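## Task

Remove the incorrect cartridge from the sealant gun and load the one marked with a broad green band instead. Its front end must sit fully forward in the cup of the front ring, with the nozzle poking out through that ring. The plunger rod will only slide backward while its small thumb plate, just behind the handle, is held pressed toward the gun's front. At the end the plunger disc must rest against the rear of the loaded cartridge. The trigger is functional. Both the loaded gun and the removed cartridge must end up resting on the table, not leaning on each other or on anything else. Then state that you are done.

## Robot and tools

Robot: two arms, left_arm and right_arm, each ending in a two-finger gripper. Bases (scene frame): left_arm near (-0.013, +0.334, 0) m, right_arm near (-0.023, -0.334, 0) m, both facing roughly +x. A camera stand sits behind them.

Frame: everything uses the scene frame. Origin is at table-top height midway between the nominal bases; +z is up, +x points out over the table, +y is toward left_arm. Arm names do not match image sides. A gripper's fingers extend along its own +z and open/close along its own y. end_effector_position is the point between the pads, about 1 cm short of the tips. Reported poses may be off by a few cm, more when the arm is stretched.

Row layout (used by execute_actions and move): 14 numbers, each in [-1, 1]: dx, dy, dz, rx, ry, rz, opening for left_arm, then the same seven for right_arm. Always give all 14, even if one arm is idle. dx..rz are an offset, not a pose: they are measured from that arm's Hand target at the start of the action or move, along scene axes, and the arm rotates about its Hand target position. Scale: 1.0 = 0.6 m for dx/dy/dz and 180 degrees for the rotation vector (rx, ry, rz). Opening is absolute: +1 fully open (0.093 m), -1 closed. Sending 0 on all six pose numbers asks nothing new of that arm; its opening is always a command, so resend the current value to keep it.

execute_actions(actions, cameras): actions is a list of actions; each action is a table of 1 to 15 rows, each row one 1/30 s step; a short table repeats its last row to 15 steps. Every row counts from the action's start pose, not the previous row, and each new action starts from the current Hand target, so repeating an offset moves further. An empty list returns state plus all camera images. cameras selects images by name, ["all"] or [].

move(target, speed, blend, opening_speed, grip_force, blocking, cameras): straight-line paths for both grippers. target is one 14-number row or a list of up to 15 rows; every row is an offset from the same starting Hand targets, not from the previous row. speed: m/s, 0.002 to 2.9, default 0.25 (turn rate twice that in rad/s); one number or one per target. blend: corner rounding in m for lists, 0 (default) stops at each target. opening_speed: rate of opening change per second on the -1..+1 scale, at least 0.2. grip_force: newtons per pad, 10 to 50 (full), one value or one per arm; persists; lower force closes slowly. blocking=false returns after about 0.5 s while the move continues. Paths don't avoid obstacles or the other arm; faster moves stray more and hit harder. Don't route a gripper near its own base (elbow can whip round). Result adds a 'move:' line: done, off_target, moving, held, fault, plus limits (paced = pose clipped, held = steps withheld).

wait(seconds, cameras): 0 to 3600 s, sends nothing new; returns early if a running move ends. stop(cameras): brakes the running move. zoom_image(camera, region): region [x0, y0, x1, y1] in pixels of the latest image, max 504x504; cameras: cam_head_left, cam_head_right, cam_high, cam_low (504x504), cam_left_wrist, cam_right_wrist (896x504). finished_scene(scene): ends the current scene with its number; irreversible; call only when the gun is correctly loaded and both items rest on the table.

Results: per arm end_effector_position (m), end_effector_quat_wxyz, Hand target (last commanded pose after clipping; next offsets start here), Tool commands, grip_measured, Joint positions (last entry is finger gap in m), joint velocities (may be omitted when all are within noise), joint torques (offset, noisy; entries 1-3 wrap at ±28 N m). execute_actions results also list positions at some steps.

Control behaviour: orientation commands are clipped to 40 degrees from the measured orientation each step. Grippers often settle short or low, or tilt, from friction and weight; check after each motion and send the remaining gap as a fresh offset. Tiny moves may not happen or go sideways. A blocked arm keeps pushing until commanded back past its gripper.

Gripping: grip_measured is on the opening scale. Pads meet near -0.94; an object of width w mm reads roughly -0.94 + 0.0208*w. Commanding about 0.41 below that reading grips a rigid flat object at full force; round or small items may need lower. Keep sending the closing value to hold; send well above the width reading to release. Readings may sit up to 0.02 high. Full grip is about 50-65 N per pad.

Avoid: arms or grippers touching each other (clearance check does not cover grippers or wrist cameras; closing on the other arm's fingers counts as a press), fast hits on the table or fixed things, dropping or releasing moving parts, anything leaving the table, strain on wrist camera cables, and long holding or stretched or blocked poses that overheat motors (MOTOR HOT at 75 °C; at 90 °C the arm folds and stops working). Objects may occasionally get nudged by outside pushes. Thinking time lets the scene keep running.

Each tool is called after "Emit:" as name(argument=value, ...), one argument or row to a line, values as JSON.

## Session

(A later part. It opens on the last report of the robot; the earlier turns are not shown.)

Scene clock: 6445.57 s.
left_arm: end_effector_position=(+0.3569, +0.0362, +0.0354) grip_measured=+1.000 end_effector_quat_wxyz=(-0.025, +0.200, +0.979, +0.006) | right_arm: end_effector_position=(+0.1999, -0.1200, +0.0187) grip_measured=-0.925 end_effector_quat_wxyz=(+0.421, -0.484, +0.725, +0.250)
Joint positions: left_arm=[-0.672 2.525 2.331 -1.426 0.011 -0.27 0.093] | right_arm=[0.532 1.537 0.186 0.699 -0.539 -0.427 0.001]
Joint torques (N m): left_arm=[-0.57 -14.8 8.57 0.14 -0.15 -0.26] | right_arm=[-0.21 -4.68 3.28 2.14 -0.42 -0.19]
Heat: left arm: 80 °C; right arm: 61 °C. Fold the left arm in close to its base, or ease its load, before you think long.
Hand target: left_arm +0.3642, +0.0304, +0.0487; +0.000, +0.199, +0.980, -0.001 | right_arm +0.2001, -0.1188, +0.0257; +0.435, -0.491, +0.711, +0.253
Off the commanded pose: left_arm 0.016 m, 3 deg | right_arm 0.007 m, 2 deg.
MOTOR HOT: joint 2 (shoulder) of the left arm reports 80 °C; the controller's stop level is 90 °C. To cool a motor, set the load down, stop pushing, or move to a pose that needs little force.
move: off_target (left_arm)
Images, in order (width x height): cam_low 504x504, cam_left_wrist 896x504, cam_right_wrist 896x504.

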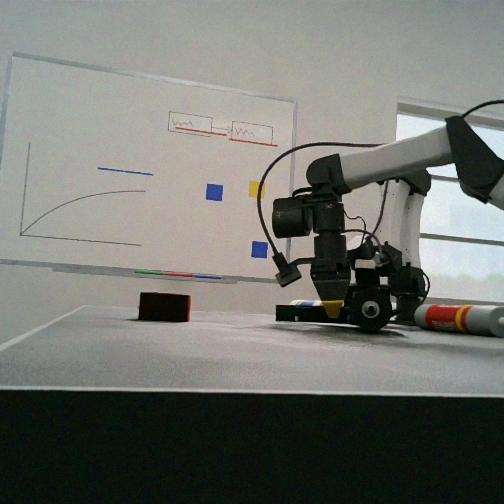

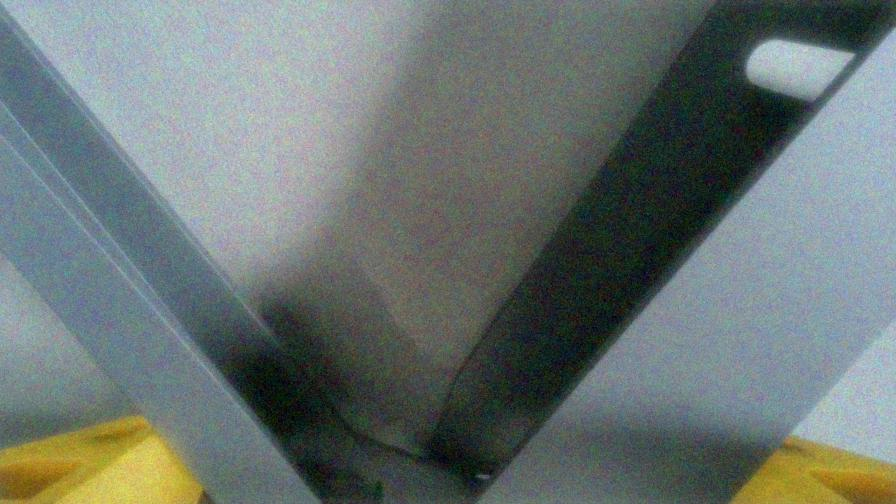

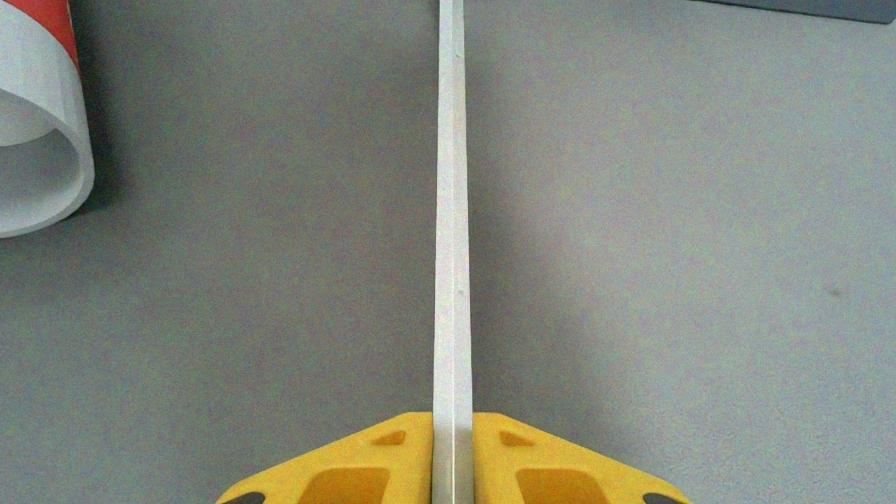

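Emit:
move(
  target=[
    [0,0,0,0,0,0,0.4,0,0,0,0,0,0,-1],
  ],
  opening_speed=1.0,
  cameras=["cam_left_wrist","cam_low","cam_right_wrist"],
)

Scene clock: 6452.30 s.
left_arm: end_effector_position=(+0.3572, +0.0270, +0.0352) grip_measured=+0.403 end_effector_quat_wxyz=(-0.013, +0.249, +0.968, +0.001) | right_arm: end_effector_position=(+0.2003, -0.1203, +0.0187) grip_measured=-0.925 end_effector_quat_wxyz=(+0.424, -0.492, +0.720, +0.245)
Joint positions: left_arm=[-0.687 2.525 2.331 -1.401 0.009 -0.186 0.065] | right_arm=[0.531 1.537 0.186 0.7 -0.539 -0.449 0.001]
Joint torques (N m): left_arm=[0.98 -14.95 8.28 0.02 -0.13 -1.14] | right_arm=[-0.08 -4.74 3.33 2.12 -0.43 0.05]
Heat: left arm: 82 °C; right arm: 61 °C. Fold the left arm in close to its base, or ease its load, before you think long.
Hand target: left_arm +0.3642, +0.0303, +0.0487; +0.000, +0.199, +0.980, -0.001 | right_arm +0.2000, -0.1187, +0.0257; +0.435, -0.491, +0.711, +0.253
Off the commanded pose: left_arm 0.016 m, 6 deg | right_arm 0.007 m, 2 deg.
MOTOR HOT: still on. Joint 2 (shoulder) of the left arm reports 82 °C.
move: done
Images, in order (width x height): cam_low 504x504, cam_left_wrist 896x504, cam_right_wrist 896x504.

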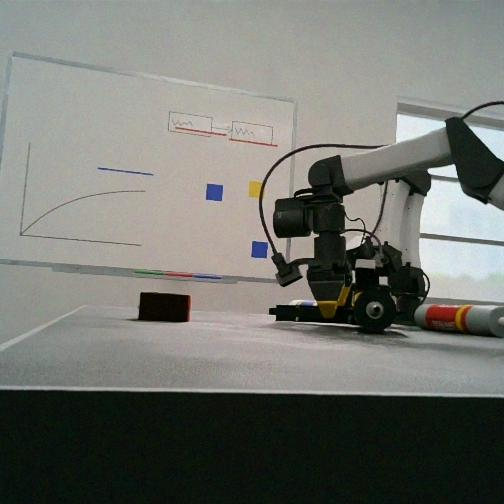

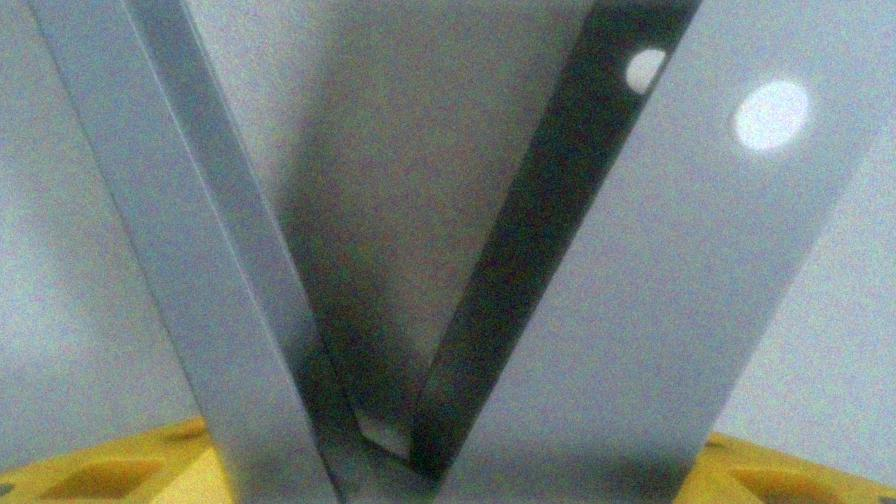

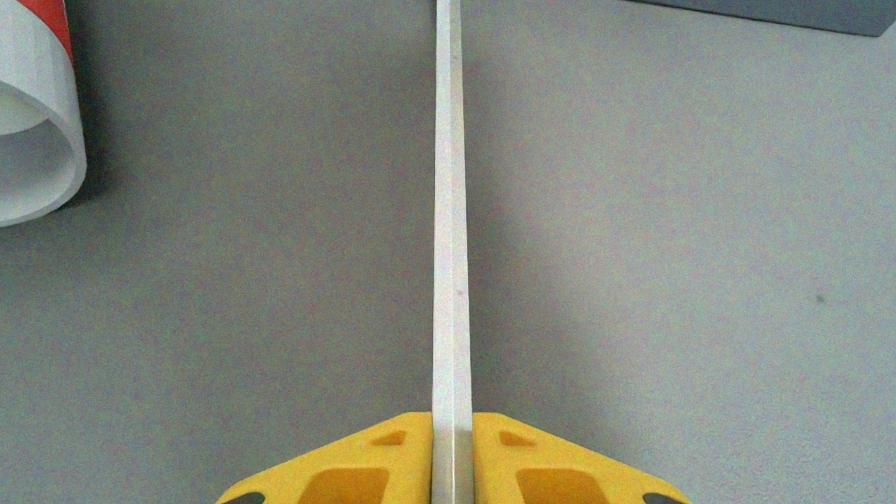

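Emit:
move(
  target=[
    [0,0,0,0,0,0,0.0,0,0,0,0,0,0,-1],
  ],
  opening_speed=1.5,
  cameras=["cam_left_wrist","cam_low","cam_right_wrist"],
)

Scene clock: 6462.07 s.
left_arm: end_effector_position=(+0.3547, +0.0238, +0.0352) grip_measured=+0.169 end_effector_quat_wxyz=(-0.013, +0.285, +0.958, +0.001) | right_arm: end_effector_position=(+0.2001, -0.1200, +0.0193) grip_measured=-0.925 end_effector_quat_wxyz=(+0.427, -0.499, +0.714, +0.243)
Joint positions: left_arm=[-0.695 2.525 2.331 -1.4 0.009 -0.119 0.053] | right_arm=[0.529 1.537 0.186 0.701 -0.545 -0.468 0.001]
Joint torques (N m): left_arm=[1.89 -15.05 8.1 0.02 -0.08 -1.82] | right_arm=[-0.02 -4.71 3.25 2.08 -0.38 0.22]
Heat: left arm: 85 °C; right arm: 61 °C. Fold the left arm in close to its base, or ease its load, before you think long.
Hand target: left_arm +0.3642, +0.0304, +0.0487; +0.000, +0.199, +0.980, -0.001 | right_arm +0.2000, -0.1188, +0.0258; +0.435, -0.491, +0.711, +0.253
Off the commanded pose: left_arm 0.018 m, 10 deg | right_arm 0.007 m, 2 deg.
MOTOR HOT: still on. Joint 2 (shoulder) of the left arm reports 85 °C.
move: done
Images, in order (width x height): cam_low 504x504, cam_left_wrist 896x504, cam_right_wrist 896x504.

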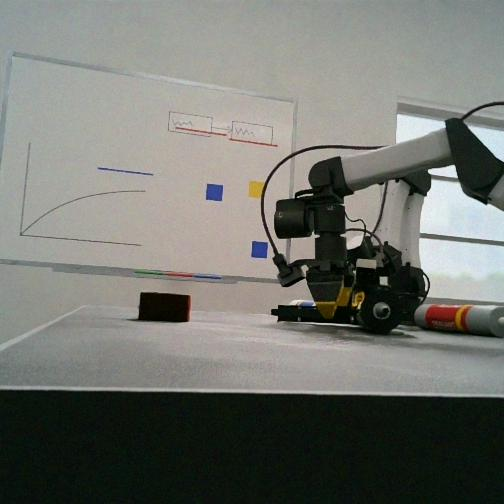

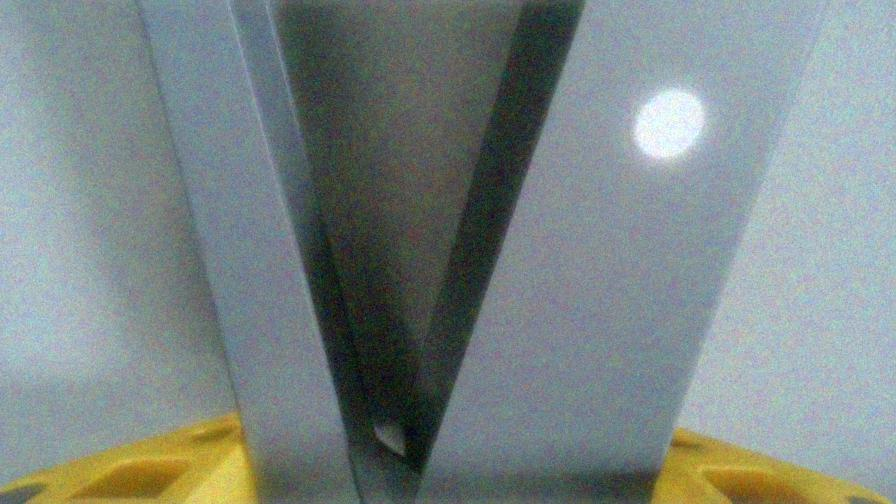

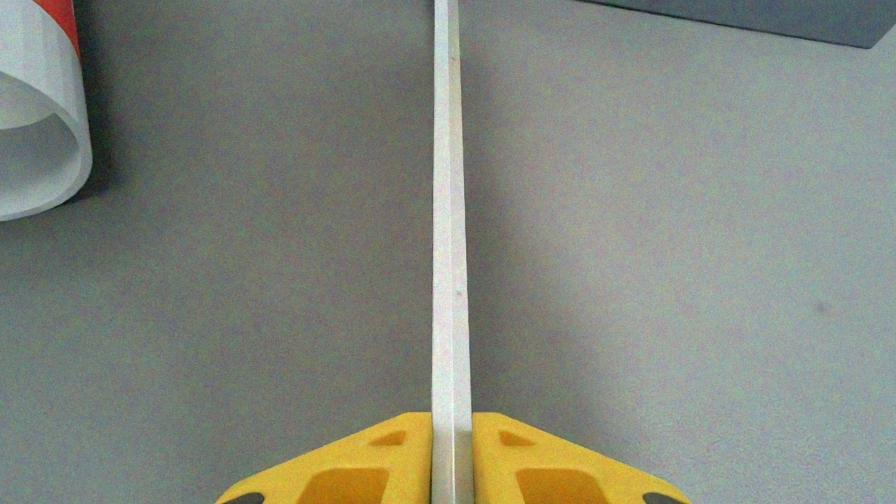

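Emit:
move(
  target=[
    [0,0,0,0,0,0,1,0,0,0,0,0,0,-1],
    [-0.01,0.004,0.08,0,0,0,1,0,0,0,0,0,0,-1],
    [-0.2,0.25,0.15,0,0,0.1,1,0,0,0,0,0,0,-1],
  ],
  opening_speed=2,
  speed=0.25,
  cameras=["cam_left_wrist","cam_low","cam_right_wrist"],
)

Emit:
zoom_image(
  camera="cam_low",
  region=[340, 270, 420, 340],
)

Scene clock: 6475.13 s.
left_arm: end_effector_position=(+0.2425, +0.1788, +0.1359) grip_measured=+1.000 end_effector_quat_wxyz=(-0.012, +0.052, +0.999, +0.001) | right_arm: end_effector_position=(+0.1984, -0.1196, +0.0187) grip_measured=-0.925 end_effector_quat_wxyz=(+0.421, -0.492, +0.719, +0.251)
Joint positions: left_arm=[-0.539 1.694 1.465 -1.363 0.008 -0.437 0.093] | right_arm=[0.529 1.537 0.186 0.695 -0.553 -0.446 0.001]
Joint torques (N m): left_arm=[0.14 -8.84 5.87 0.23 -0.13 -0.35] | right_arm=[-0.02 -4.68 3.28 2.17 -0.31 0]
Heat: left arm: 87 °C; right arm: 61 °C. Fold the left arm in close to its base, or ease its load, before you think long.
Hand target: left_arm +0.2442, +0.1804, +0.1387; +0.000, +0.043, +0.999, -0.001 | right_arm +0.2000, -0.1188, +0.0258; +0.435, -0.491, +0.711, +0.253
Off the commanded pose: left_arm 0.004 m, 2 deg | right_arm 0.007 m, 2 deg.
MOTOR HOT: still on. Joint 2 (shoulder) of the left arm reports 87 °C.
move: done
Images, in order (width x height): cam_low 504x504, cam_left_wrist 896x504, cam_right_wrist 896x504.

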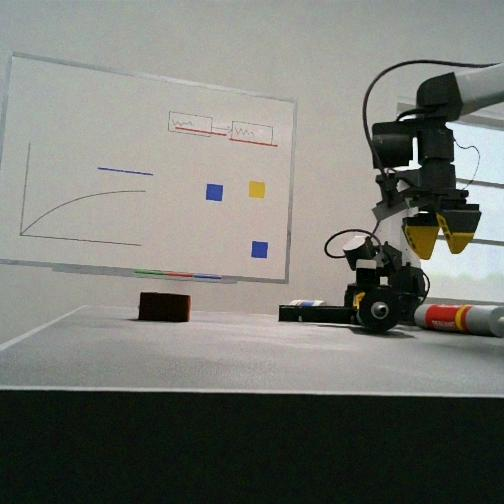

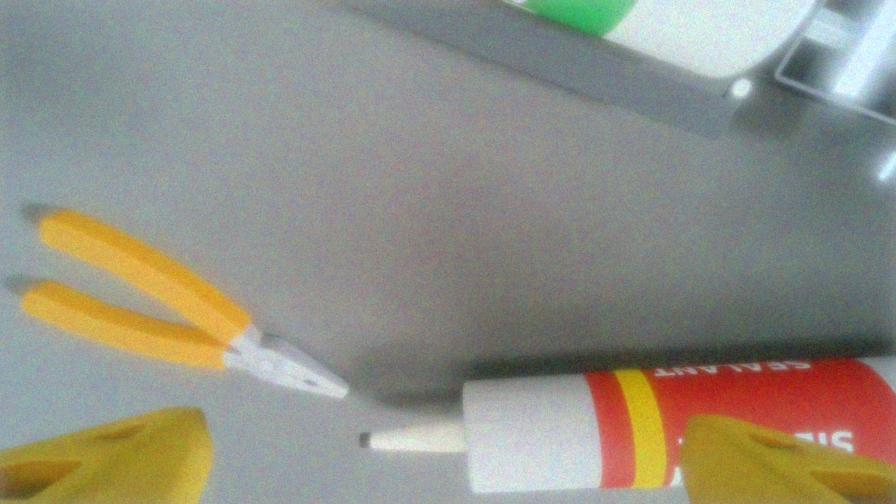

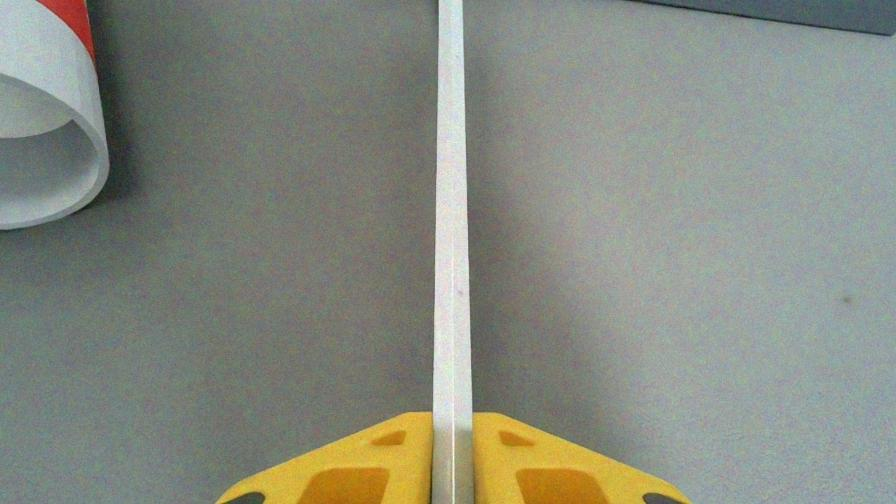

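Scaled by 6.300.

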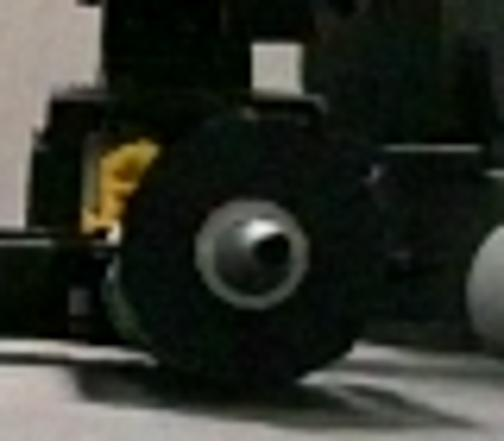

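Emit:
move(
  target=[-0.15,0.2,0.01,0,0,0,0.9,0,0,0,0,0,0,-1],
  speed=0.3,
)

Emit:
wait(
  seconds=10,
)

Emit:
wait(
  seconds=10,
)

Emit:
wait(
  seconds=10,
)

Emit:
wait(
  seconds=10,
)

Emit:
wait(
  seconds=10,
)

Scene clock: 6485.20 s.
left_arm: end_effector_position=(+0.1587, +0.2985, +0.1464) grip_measured=+0.902 end_effector_quat_wxyz=(+0.007, +0.039, +0.999, -0.002) | right_arm: end_effector_position=(+0.1984, -0.1196, +0.0187) grip_measured=-0.925 end_effector_quat_wxyz=(+0.421, -0.492, +0.719, +0.251)
Joint positions: left_arm=[-0.203 1.189 1.069 -1.436 0.001 -0.127 0.088] | right_arm=[0.529 1.537 0.186 0.695 -0.553 -0.446 0.001]
Joint torques (N m): left_arm=[0.39 -3.56 5.82 0.1 -0.04 -0.06] | right_arm=[-0.01 -4.68 3.28 2.17 -0.31 0]
Heat: left arm: 82 °C; right arm: 61 °C. Fold the left arm in close to its base, or ease its load, before you think long.
Hand target: left_arm +0.1542, +0.3004, +0.1447; +0.001, +0.043, +0.999, -0.001 | right_arm +0.2000, -0.1188, +0.0258; +0.435, -0.491, +0.711, +0.253
Off the commanded pose: left_arm 0.005 m, 1 deg | right_arm 0.007 m, 2 deg.
MOTOR HOT: still on. Joint 2 (shoulder) of the left arm reports 82 °C.
move: done

Scene clock: 6495.20 s.
left_arm: end_effector_position=(+0.1586, +0.2985, +0.1464) grip_measured=+0.902 end_effector_quat_wxyz=(+0.007, +0.039, +0.999, -0.001) | right_arm: end_effector_position=(+0.1984, -0.1196, +0.0187) grip_measured=-0.925 end_effector_quat_wxyz=(+0.421, -0.492, +0.719, +0.251)
Joint positions: left_arm=[-0.203 1.189 1.069 -1.437 0.001 -0.126 0.088] | right_arm=[0.529 1.537 0.186 0.695 -0.553 -0.446 0.001]
Joint torques (N m): left_arm=[0.39 -3.58 5.81 0.09 -0.04 -0.05] | right_arm=[-0.01 -4.67 3.28 2.17 -0.31 0]
Heat: left arm: 75 °C; right arm: 61 °C. Fold the left arm in close to its base, or ease its load, before you think long.
Hand target: left_arm +0.1542, +0.3004, +0.1447; +0.000, +0.043, +0.999, -0.001 | right_arm +0.2000, -0.1188, +0.0258; +0.435, -0.491, +0.711, +0.253
Tool commands: left_gripper/opening=+0.9 right_gripper/opening=-1.0
Off the commanded pose: left_arm 0.005 m, 1 deg | right_arm 0.007 m, 2 deg.
MOTOR HOT: still on. Joint 2 (shoulder) of the left arm reports 75 °C.
wait: 10.00 s; at rest by 0.17 s

Scene clock: 6505.20 s.
left_arm: end_effector_position=(+0.1586, +0.2985, +0.1464) grip_measured=+0.902 end_effector_quat_wxyz=(+0.007, +0.039, +0.999, -0.001) | right_arm: end_effector_position=(+0.1984, -0.1196, +0.0187) grip_measured=-0.925 end_effector_quat_wxyz=(+0.421, -0.492, +0.719, +0.251)
Joint positions: left_arm=[-0.203 1.189 1.069 -1.437 0.001 -0.126 0.088] | right_arm=[0.529 1.537 0.186 0.695 -0.553 -0.446 0.001]
Joint torques (N m): left_arm=[0.38 -3.59 5.81 0.11 -0.04 -0.04] | right_arm=[-0.02 -4.67 3.28 2.17 -0.31 0]
Heat: left arm: 70 °C; right arm: 61 °C.
Hand target: left_arm +0.1542, +0.3004, +0.1447; +0.000, +0.043, +0.999, -0.001 | right_arm +0.2000, -0.1188, +0.0258; +0.435, -0.491, +0.711, +0.253
Tool commands: left_gripper/opening=+0.9 right_gripper/opening=-1.0
Off the commanded pose: left_arm 0.005 m, 1 deg | right_arm 0.007 m, 2 deg.
MOTOR HOT: cleared for the motors of the left arm.
wait: 10.00 s; at rest by 0.17 s

Scene clock: 6515.20 s.
left_arm: end_effector_position=(+0.1586, +0.2985, +0.1464) grip_measured=+0.902 end_effector_quat_wxyz=(+0.007, +0.039, +0.999, -0.001) | right_arm: end_effector_position=(+0.1984, -0.1196, +0.0187) grip_measured=-0.925 end_effector_quat_wxyz=(+0.421, -0.492, +0.719, +0.251)
Joint positions: left_arm=[-0.203 1.189 1.069 -1.437 0.001 -0.126 0.088] | right_arm=[0.529 1.537 0.186 0.695 -0.553 -0.446 0.001]
Joint torques (N m): left_arm=[0.34 -3.62 5.78 0.09 -0.05 -0.05] | right_arm=[-0.01 -4.68 3.28 2.17 -0.31 0]
Heat: left arm: 66 °C; right arm: 61 °C.
Hand target: left_arm +0.1542, +0.3004, +0.1447; +0.000, +0.043, +0.999, -0.001 | right_arm +0.2000, -0.1188, +0.0258; +0.435, -0.491, +0.711, +0.253
Tool commands: left_gripper/opening=+0.9 right_gripper/opening=-1.0
Off the commanded pose: left_arm 0.005 m, 1 deg | right_arm 0.007 m, 2 deg.
wait: 10.00 s; at rest by 0.17 s

Scene clock: 6525.20 s.
left_arm: end_effector_position=(+0.1586, +0.2985, +0.1464) grip_measured=+0.902 end_effector_quat_wxyz=(+0.007, +0.039, +0.999, -0.001) | right_arm: end_effector_position=(+0.1984, -0.1196, +0.0187) grip_measured=-0.925 end_effector_quat_wxyz=(+0.421, -0.492, +0.719, +0.251)
Joint positions: left_arm=[-0.203 1.189 1.069 -1.437 0.001 -0.126 0.088] | right_arm=[0.529 1.537 0.186 0.695 -0.553 -0.446 0.001]
Joint torques (N m): left_arm=[0.4 -3.55 5.79 0.11 -0.05 -0.04] | right_arm=[-0.02 -4.68 3.28 2.17 -0.31 0]
Heat: left arm: 63 °C; right arm: 61 °C.
Hand target: left_arm +0.1542, +0.3004, +0.1447; +0.000, +0.043, +0.999, -0.001 | right_arm +0.2000, -0.1188, +0.0258; +0.435, -0.491, +0.711, +0.253
Tool commands: left_gripper/opening=+0.9 right_gripper/opening=-1.0
Off the commanded pose: left_arm 0.005 m, 1 deg | right_arm 0.007 m, 2 deg.
wait: 10.00 s; at rest by 0.17 s

Scene clock: 6535.20 s.
left_arm: end_effector_position=(+0.1586, +0.2985, +0.1464) grip_measured=+0.902 end_effector_quat_wxyz=(+0.007, +0.039, +0.999, -0.001) | right_arm: end_effector_position=(+0.1984, -0.1196, +0.0187) grip_measured=-0.925 end_effector_quat_wxyz=(+0.421, -0.492, +0.719, +0.251)
Joint positions: left_arm=[-0.203 1.189 1.069 -1.437 0.001 -0.126 0.088] | right_arm=[0.529 1.537 0.186 0.695 -0.553 -0.446 0.001]
Joint torques (N m): left_arm=[0.39 -3.58 5.79 0.11 -0.05 -0.05] | right_arm=[-0.02 -4.67 3.28 2.17 -0.31 0]
Heat: left arm: 61 °C; right arm: 61 °C.
Hand target: left_arm +0.1542, +0.3004, +0.1447; +0.000, +0.043, +0.999, -0.001 | right_arm +0.2000, -0.1188, +0.0258; +0.435, -0.491, +0.711, +0.253
Tool commands: left_gripper/opening=+0.9 right_gripper/opening=-1.0
Off the commanded pose: left_arm 0.005 m, 1 deg | right_arm 0.007 m, 2 deg.
wait: 10.00 s; at rest by 0.17 s

Emit:
move(
  target=[
    [0.143,-0.33,-0.015,0,0,0,0.9,0,0,0,0,0,0,-1],
  ],
  speed=0.3,
  cameras=["cam_left_wrist"],
)

Emit:
zoom_image(
  camera="cam_left_wrist",
  region=[250, 0, 650, 240],
)

Scene clock: 6546.03 s.
left_arm: end_effector_position=(+0.2363, +0.1049, +0.1314) grip_measured=+0.902 end_effector_quat_wxyz=(-0.005, +0.050, +0.999, -0.001) | right_arm: end_effector_position=(+0.1984, -0.1196, +0.0187) grip_measured=-0.925 end_effector_quat_wxyz=(+0.421, -0.492, +0.719, +0.251)
Joint positions: left_arm=[-0.737 1.833 1.614 -1.359 0.007 -0.639 0.088] | right_arm=[0.529 1.537 0.186 0.695 -0.553 -0.446 0.001]
Joint torques (N m): left_arm=[-0.31 -7.79 9.46 0.06 -0.13 -0.32] | right_arm=[-0.01 -4.68 3.28 2.16 -0.31 0]
Heat: left arm: 59 °C; right arm: 61 °C.
Hand target: left_arm +0.2400, +0.1025, +0.1356; +0.000, +0.043, +0.999, +0.000 | right_arm +0.2000, -0.1188, +0.0258; +0.435, -0.491, +0.711, +0.253
Off the commanded pose: left_arm 0.006 m, 1 deg | right_arm 0.007 m, 2 deg.
move: done

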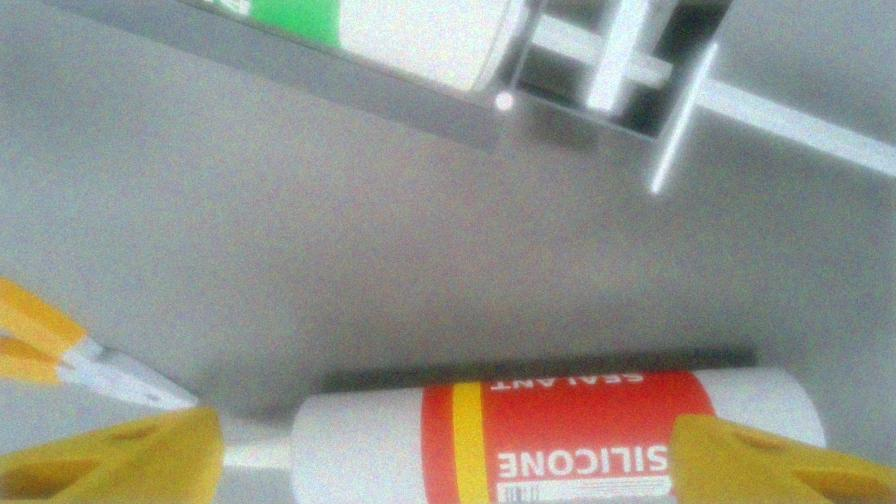

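Scaled by 1.260.

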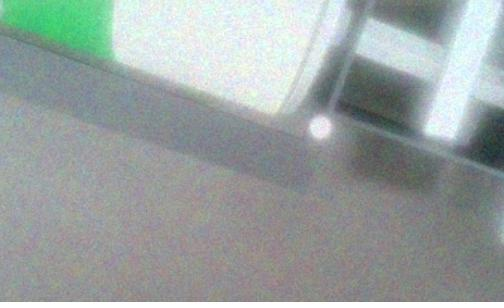

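Emit:
move(
  target=[
    [0.08,-0.03,-0.02,0,0,0,0.9,0,0,0,0,0,0,-1],
  ],
  speed=0.3,
  cameras=["cam_left_wrist"],
)

Emit:
zoom_image(
  camera="cam_left_wrist",
  region=[350, 50, 750, 290],
)

Scene clock: 6553.10 s.
left_arm: end_effector_position=(+0.2840, +0.0856, +0.1192) grip_measured=+0.902 end_effector_quat_wxyz=(-0.006, +0.038, +0.999, +0.000) | right_arm: end_effector_position=(+0.1984, -0.1196, +0.0187) grip_measured=-0.925 end_effector_quat_wxyz=(+0.421, -0.492, +0.719, +0.251)
Joint positions: left_arm=[-0.692 2.033 1.839 -1.386 0.007 -0.618 0.088] | right_arm=[0.529 1.537 0.186 0.695 -0.553 -0.446 0.001]
Joint torques (N m): left_arm=[-0.05 -9.62 9.33 0 -0.12 -0.04] | right_arm=[-0.02 -4.68 3.29 2.17 -0.31 0]
Heat: left arm: 60 °C; right arm: 61 °C.
Hand target: left_arm +0.2880, +0.0843, +0.1237; +0.000, +0.043, +0.999, -0.001 | right_arm +0.2000, -0.1188, +0.0258; +0.435, -0.491, +0.711, +0.253
Off the commanded pose: left_arm 0.006 m, 1 deg | right_arm 0.007 m, 2 deg.
move: done

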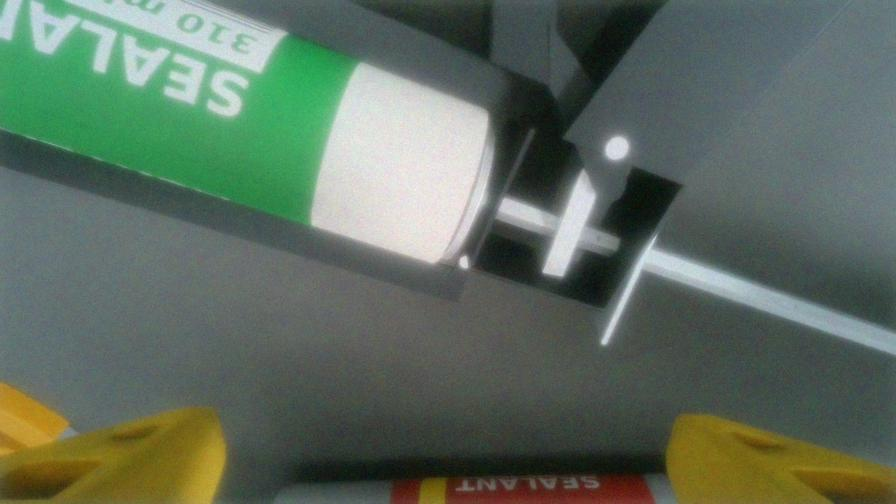

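Scaled by 1.260.

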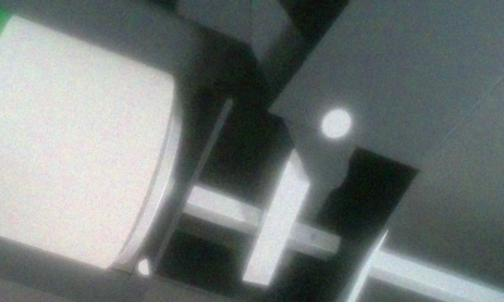

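Emit:
zoom_image(
  camera="cam_left_wrist",
  region=[430, 90, 560, 280],
)

Emit:
zoom_image(
  camera="cam_left_wrist",
  region=[440, 200, 520, 280],
)

Scaled by 2.653.

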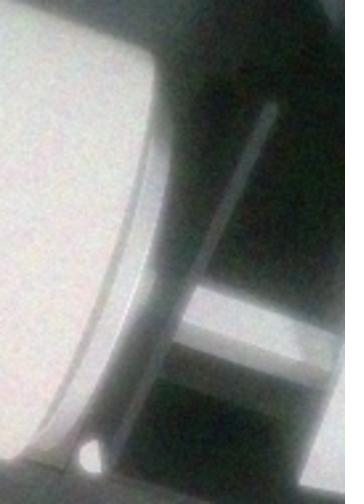

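Scaled by 6.300.

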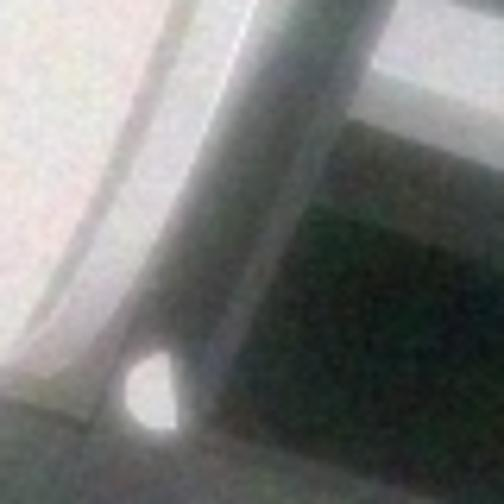

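Emit:
move(
  target=[
    [0.10,-0.08,0.0,0,0,-0.1,1,0,0,0,0,0,0,-1],
    [0.114,-0.089,-0.05,0,0,-0.1,1,0,0,0,0,0,0,-1],
  ],
  speed=0.25,
  blend=[0.02,0],
  cameras=["cam_left_wrist"],
)

Scene clock: 6581.17 s.
left_arm: end_effector_position=(+0.3516, +0.0294, +0.0879) grip_measured=+1.000 end_effector_quat_wxyz=(-0.001, +0.196, +0.981, -0.003) | right_arm: end_effector_position=(+0.1984, -0.1196, +0.0187) grip_measured=-0.925 end_effector_quat_wxyz=(+0.421, -0.492, +0.719, +0.251)
Joint positions: left_arm=[-0.692 2.485 2.466 -1.551 0.007 -0.3 0.093] | right_arm=[0.529 1.537 0.186 0.695 -0.553 -0.446 0.001]
Joint torques (N m): left_arm=[0.47 -12.78 9.17 0.05 -0.11 0.01] | right_arm=[-0.01 -4.7 3.28 2.17 -0.31 0]
Heat: left arm: 61 °C; right arm: 61 °C.
Hand target: left_arm +0.3564, +0.0309, +0.0936; +0.000, +0.199, +0.980, -0.001 | right_arm +0.2000, -0.1188, +0.0258; +0.435, -0.491, +0.711, +0.253
Off the commanded pose: left_arm 0.008 m, 1 deg | right_arm 0.007 m, 2 deg.
joint sent to its limit (left arm) — joint 4 (wrist pitch), lower limit. The joint targets still meet the commanded pose.
move: done; blend cut to 0.0158 m at target 1

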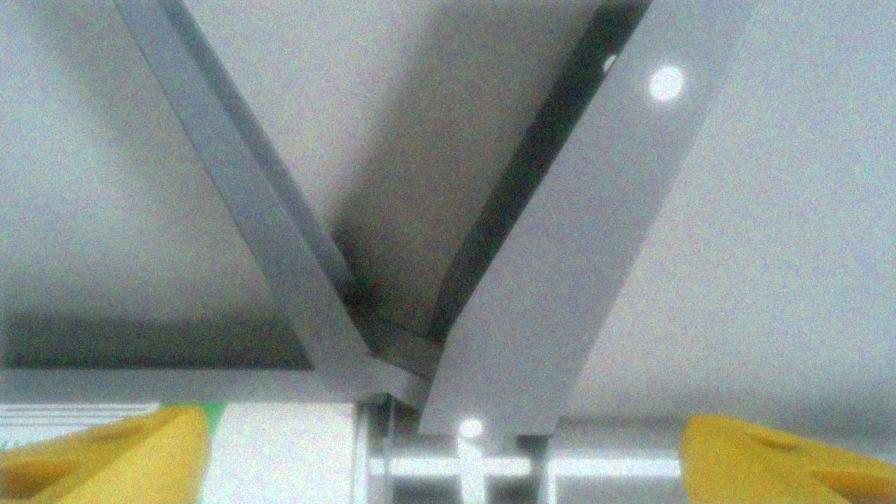

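Emit:
move(
  target=[
    [0.006,-0.003,-0.072,0,0,0,1,0,0,0,0,0,0,-1],
  ],
  speed=0.15,
  cameras=["cam_left_wrist","cam_low"],
)

Scene clock: 6590.30 s.
left_arm: end_effector_position=(+0.3567, +0.0270, +0.0564) grip_measured=+1.000 end_effector_quat_wxyz=(+0.000, +0.196, +0.981, -0.004) | right_arm: end_effector_position=(+0.1984, -0.1196, +0.0187) grip_measured=-0.925 end_effector_quat_wxyz=(+0.421, -0.492, +0.719, +0.251)
Joint positions: left_arm=[-0.689 2.485 2.34 -1.423 0.007 -0.297 0.093] | right_arm=[0.529 1.537 0.186 0.695 -0.553 -0.446 0.001]
Joint torques (N m): left_arm=[0.39 -12.42 6.04 0.28 -0.1 -0.05] | right_arm=[-0.02 -4.7 3.28 2.17 -0.31 0]
Heat: left arm: 66 °C; right arm: 61 °C.
Hand target: left_arm +0.3600, +0.0292, +0.0504; +0.000, +0.199, +0.980, -0.001 | right_arm +0.2000, -0.1188, +0.0258; +0.435, -0.491, +0.711, +0.253
Off the commanded pose: left_arm 0.007 m, 1 deg | right_arm 0.007 m, 2 deg.
move: done
Images, in order (width x height): cam_low 504x504, cam_left_wrist 896x504.

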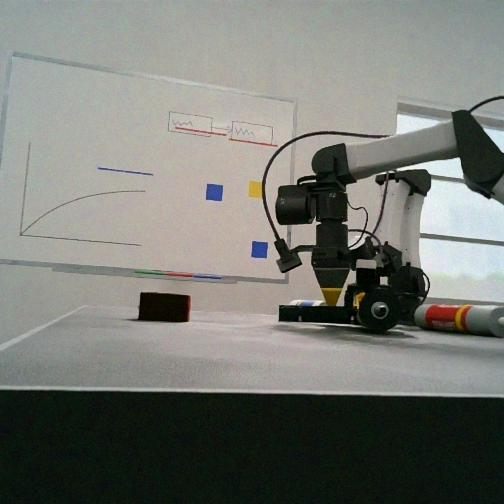

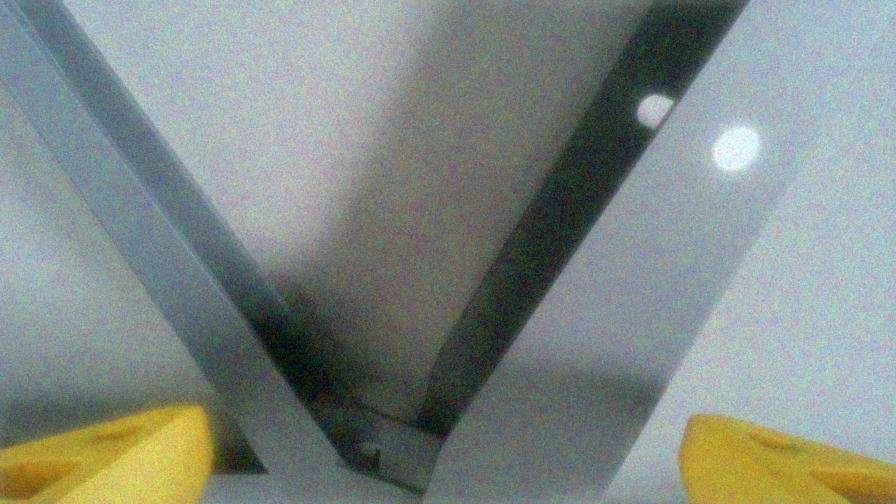

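Emit:
move(
  target=[
    [0.001,0.002,-0.035,0,0,0,1,0,0,0,0,0,0,-1],
  ],
  speed=0.1,
  cameras=["cam_left_wrist","cam_low"],
)

Scene clock: 6595.40 s.
left_arm: end_effector_position=(+0.3543, +0.0294, +0.0324) grip_measured=+1.000 end_effector_quat_wxyz=(-0.008, +0.196, +0.980, +0.002) | right_arm: end_effector_position=(+0.1984, -0.1196, +0.0187) grip_measured=-0.925 end_effector_quat_wxyz=(+0.421, -0.492, +0.719, +0.251)
Joint positions: left_arm=[-0.689 2.485 2.244 -1.346 0.005 -0.295 0.093] | right_arm=[0.529 1.537 0.186 0.695 -0.553 -0.446 0.001]
Joint torques (N m): left_arm=[0.61 -12.92 6.12 0.35 -0.1 -0.04] | right_arm=[-0.01 -4.68 3.28 2.17 -0.31 0]
Heat: left arm: 68 °C; right arm: 61 °C.
Hand target: left_arm +0.3606, +0.0304, +0.0294; +0.000, +0.199, +0.980, -0.001 | right_arm +0.2001, -0.1188, +0.0258; +0.435, -0.491, +0.711, +0.253
Off the commanded pose: left_arm 0.007 m, 1 deg | right_arm 0.007 m, 2 deg.
move: done
Images, in order (width x height): cam_low 504x504, cam_left_wrist 896x504.

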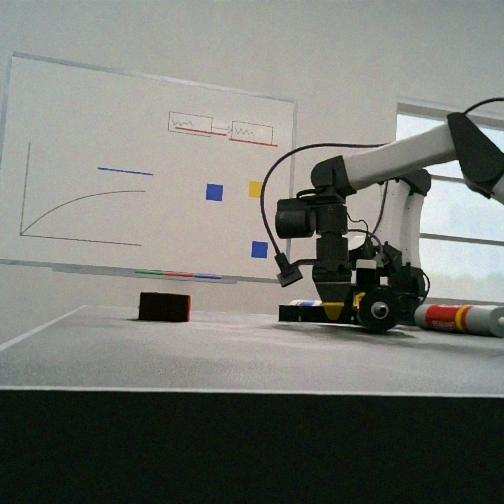

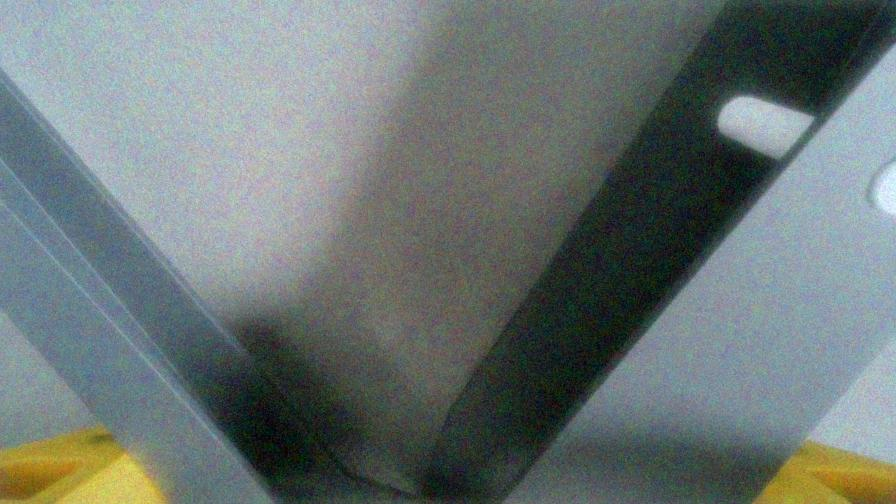

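Good, straddled. Squeeze in steps.

Emit:
move(
  target=[
    [0,0,0,0,0,0,0.4,0,0,0,0,0,0,-1],
  ],
  opening_speed=1.0,
  cameras=["cam_left_wrist"],
)

Emit:
move(
  target=[
    [0,0,0,0,0,0,0.05,0,0,0,0,0,0,-1],
  ],
  opening_speed=1.0,
  cameras=["cam_left_wrist","cam_low"],
)

Scene clock: 6601.53 s.
left_arm: end_effector_position=(+0.3578, +0.0230, +0.0324) grip_measured=+0.420 end_effector_quat_wxyz=(+0.005, +0.242, +0.970, -0.004) | right_arm: end_effector_position=(+0.1986, -0.1195, +0.0190) grip_measured=-0.925 end_effector_quat_wxyz=(+0.423, -0.495, +0.717, +0.250)
Joint positions: left_arm=[-0.695 2.485 2.244 -1.318 0.003 -0.208 0.065] | right_arm=[0.529 1.537 0.186 0.697 -0.553 -0.453 0.001]
Joint torques (N m): left_arm=[1.25 -12.97 6.13 0.15 -0.03 -0.96] | right_arm=[-0.1 -4.72 3.36 2.16 -0.31 0.05]
Heat: left arm: 71 °C; right arm: 61 °C.
Hand target: left_arm +0.3606, +0.0304, +0.0294; +0.000, +0.199, +0.980, -0.001 | right_arm +0.2001, -0.1188, +0.0257; +0.435, -0.491, +0.711, +0.253
Off the commanded pose: left_arm 0.008 m, 5 deg | right_arm 0.007 m, 2 deg.
move: done

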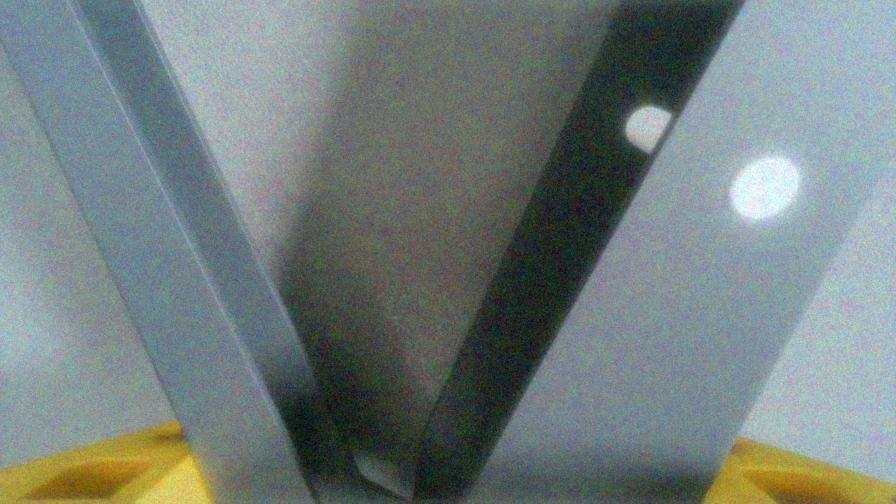

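Scene clock: 6602.10 s.
left_arm: end_effector_position=(+0.3578, +0.0229, +0.0324) grip_measured=+0.404 end_effector_quat_wxyz=(+0.005, +0.243, +0.970, -0.004) | right_arm: end_effector_position=(+0.1986, -0.1195, +0.0190) grip_measured=-0.925 end_effector_quat_wxyz=(+0.423, -0.495, +0.717, +0.250)
Joint positions: left_arm=[-0.695 2.485 2.244 -1.318 0.003 -0.207 0.065] | right_arm=[0.529 1.537 0.186 0.697 -0.553 -0.454 0.001]
Joint torques (N m): left_arm=[1.26 -12.98 6.13 0.13 -0.07 -0.99] | right_arm=[-0.02 -4.68 3.29 2.13 -0.31 0.08]
Heat: left arm: 71 °C; right arm: 61 °C.
Hand target: left_arm +0.3606, +0.0304, +0.0294; +0.000, +0.199, +0.980, -0.001 | right_arm +0.2001, -0.1188, +0.0257; +0.435, -0.491, +0.711, +0.253
Off the commanded pose: left_arm 0.009 m, 5 deg | right_arm 0.007 m, 2 deg.
move: done
Images, in order (width x height): cam_low 504x504, cam_left_wrist 896x504.

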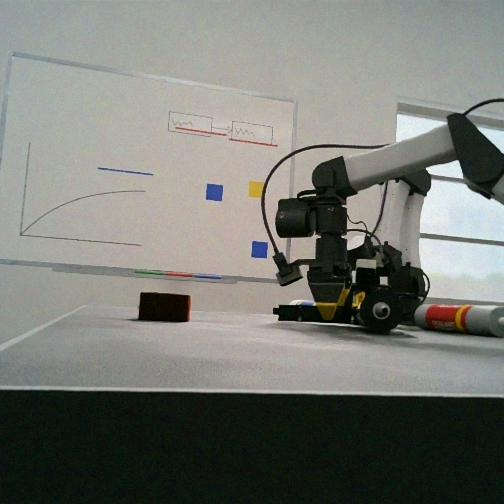

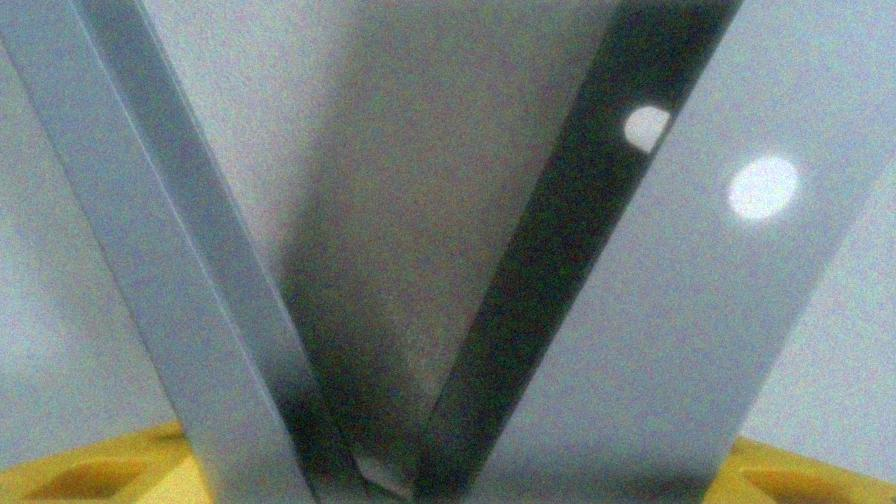

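Emit:
move(
  target=[
    [0,0,0,0,0,0,1,0,0,0,0,0,0,-1],
    [0,0,0.1,0,0,0,1,0,0,0,0,0,0,-1],
    [-0.1,0.1,0.15,0,0,0.1,1,0,0,0,0,0,0,-1],
  ],
  opening_speed=1.5,
  speed=0.2,
  cameras=["cam_left_wrist","cam_low","cam_right_wrist"],
)

Emit:
zoom_image(
  camera="cam_low",
  region=[340, 270, 420, 340],
)

Emit:
zoom_image(
  camera="cam_left_wrist",
  region=[550, 150, 800, 350],
)

Scene clock: 6613.50 s.
left_arm: end_effector_position=(+0.2977, +0.0884, +0.1075) grip_measured=+1.000 end_effector_quat_wxyz=(-0.019, +0.054, +0.998, +0.009) | right_arm: end_effector_position=(+0.1984, -0.1196, +0.0187) grip_measured=-0.925 end_effector_quat_wxyz=(+0.421, -0.492, +0.719, +0.251)
Joint positions: left_arm=[-0.664 2.104 1.899 -1.407 0.006 -0.558 0.093] | right_arm=[0.529 1.537 0.186 0.695 -0.553 -0.446 0.001]
Joint torques (N m): left_arm=[0.43 -13.9 5.79 0.17 -0.11 -0.36] | right_arm=[-0.01 -4.7 3.29 2.16 -0.3 0]
Heat: left arm: 74 °C; right arm: 62 °C.
Hand target: left_arm +0.3007, +0.0904, +0.1196; +0.001, +0.043, +0.999, -0.001 | right_arm +0.2001, -0.1188, +0.0258; +0.435, -0.491, +0.711, +0.253
Off the commanded pose: left_arm 0.012 m, 3 deg | right_arm 0.007 m, 2 deg.
move: off_target (left_arm)
Images, in order (width x height): cam_low 504x504, cam_left_wrist 896x504, cam_right_wrist 896x504.

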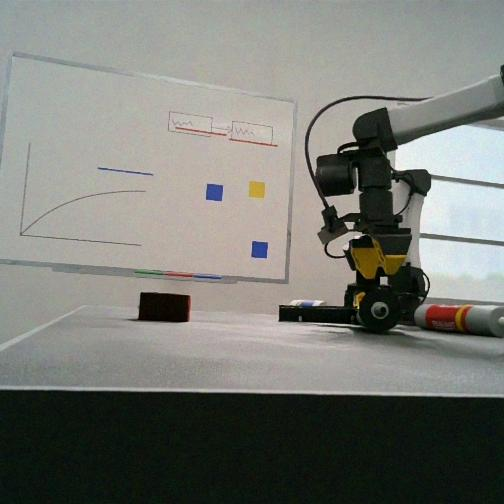

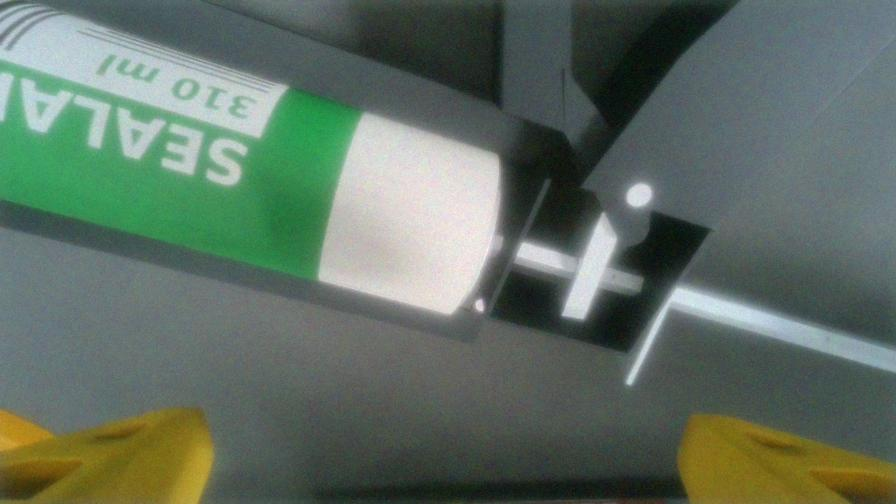

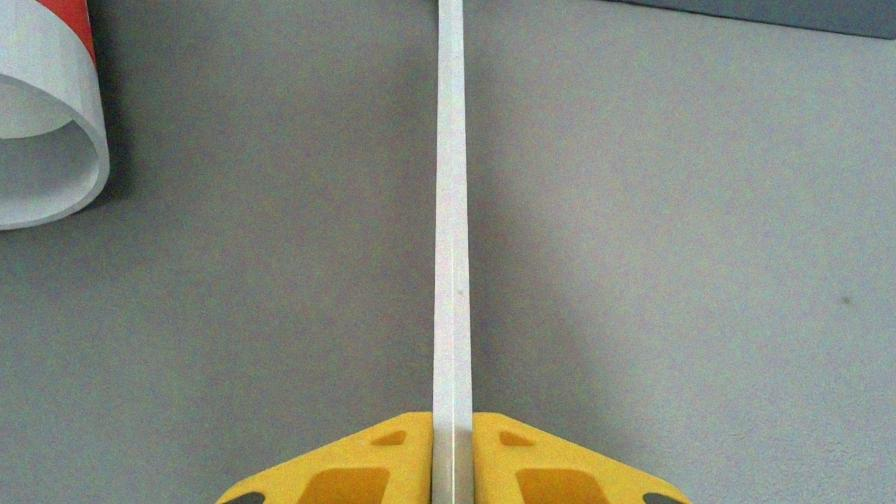

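Scaled by 6.300.

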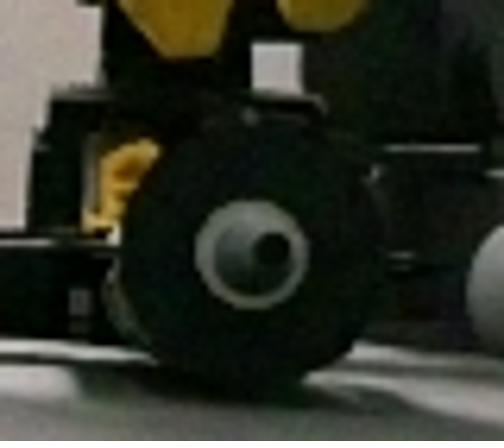

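Scaled by 2.016.

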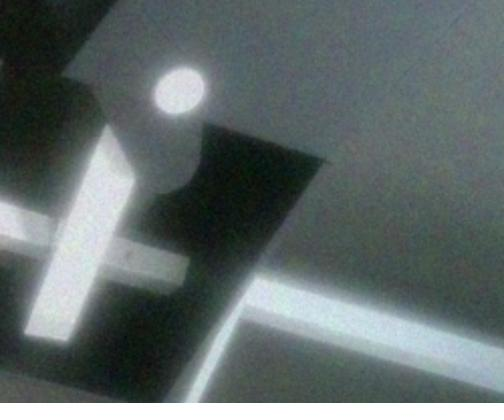

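Emit:
zoom_image(
  camera="cam_left_wrist",
  region=[430, 140, 580, 340],
)

Scaled by 2.520.

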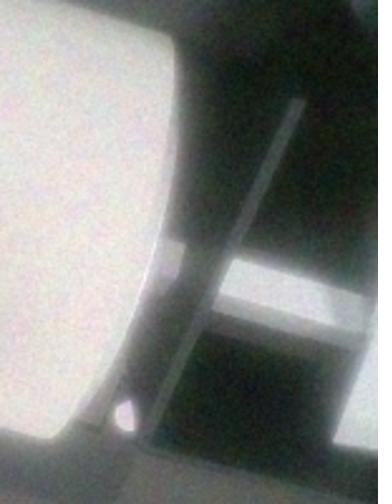

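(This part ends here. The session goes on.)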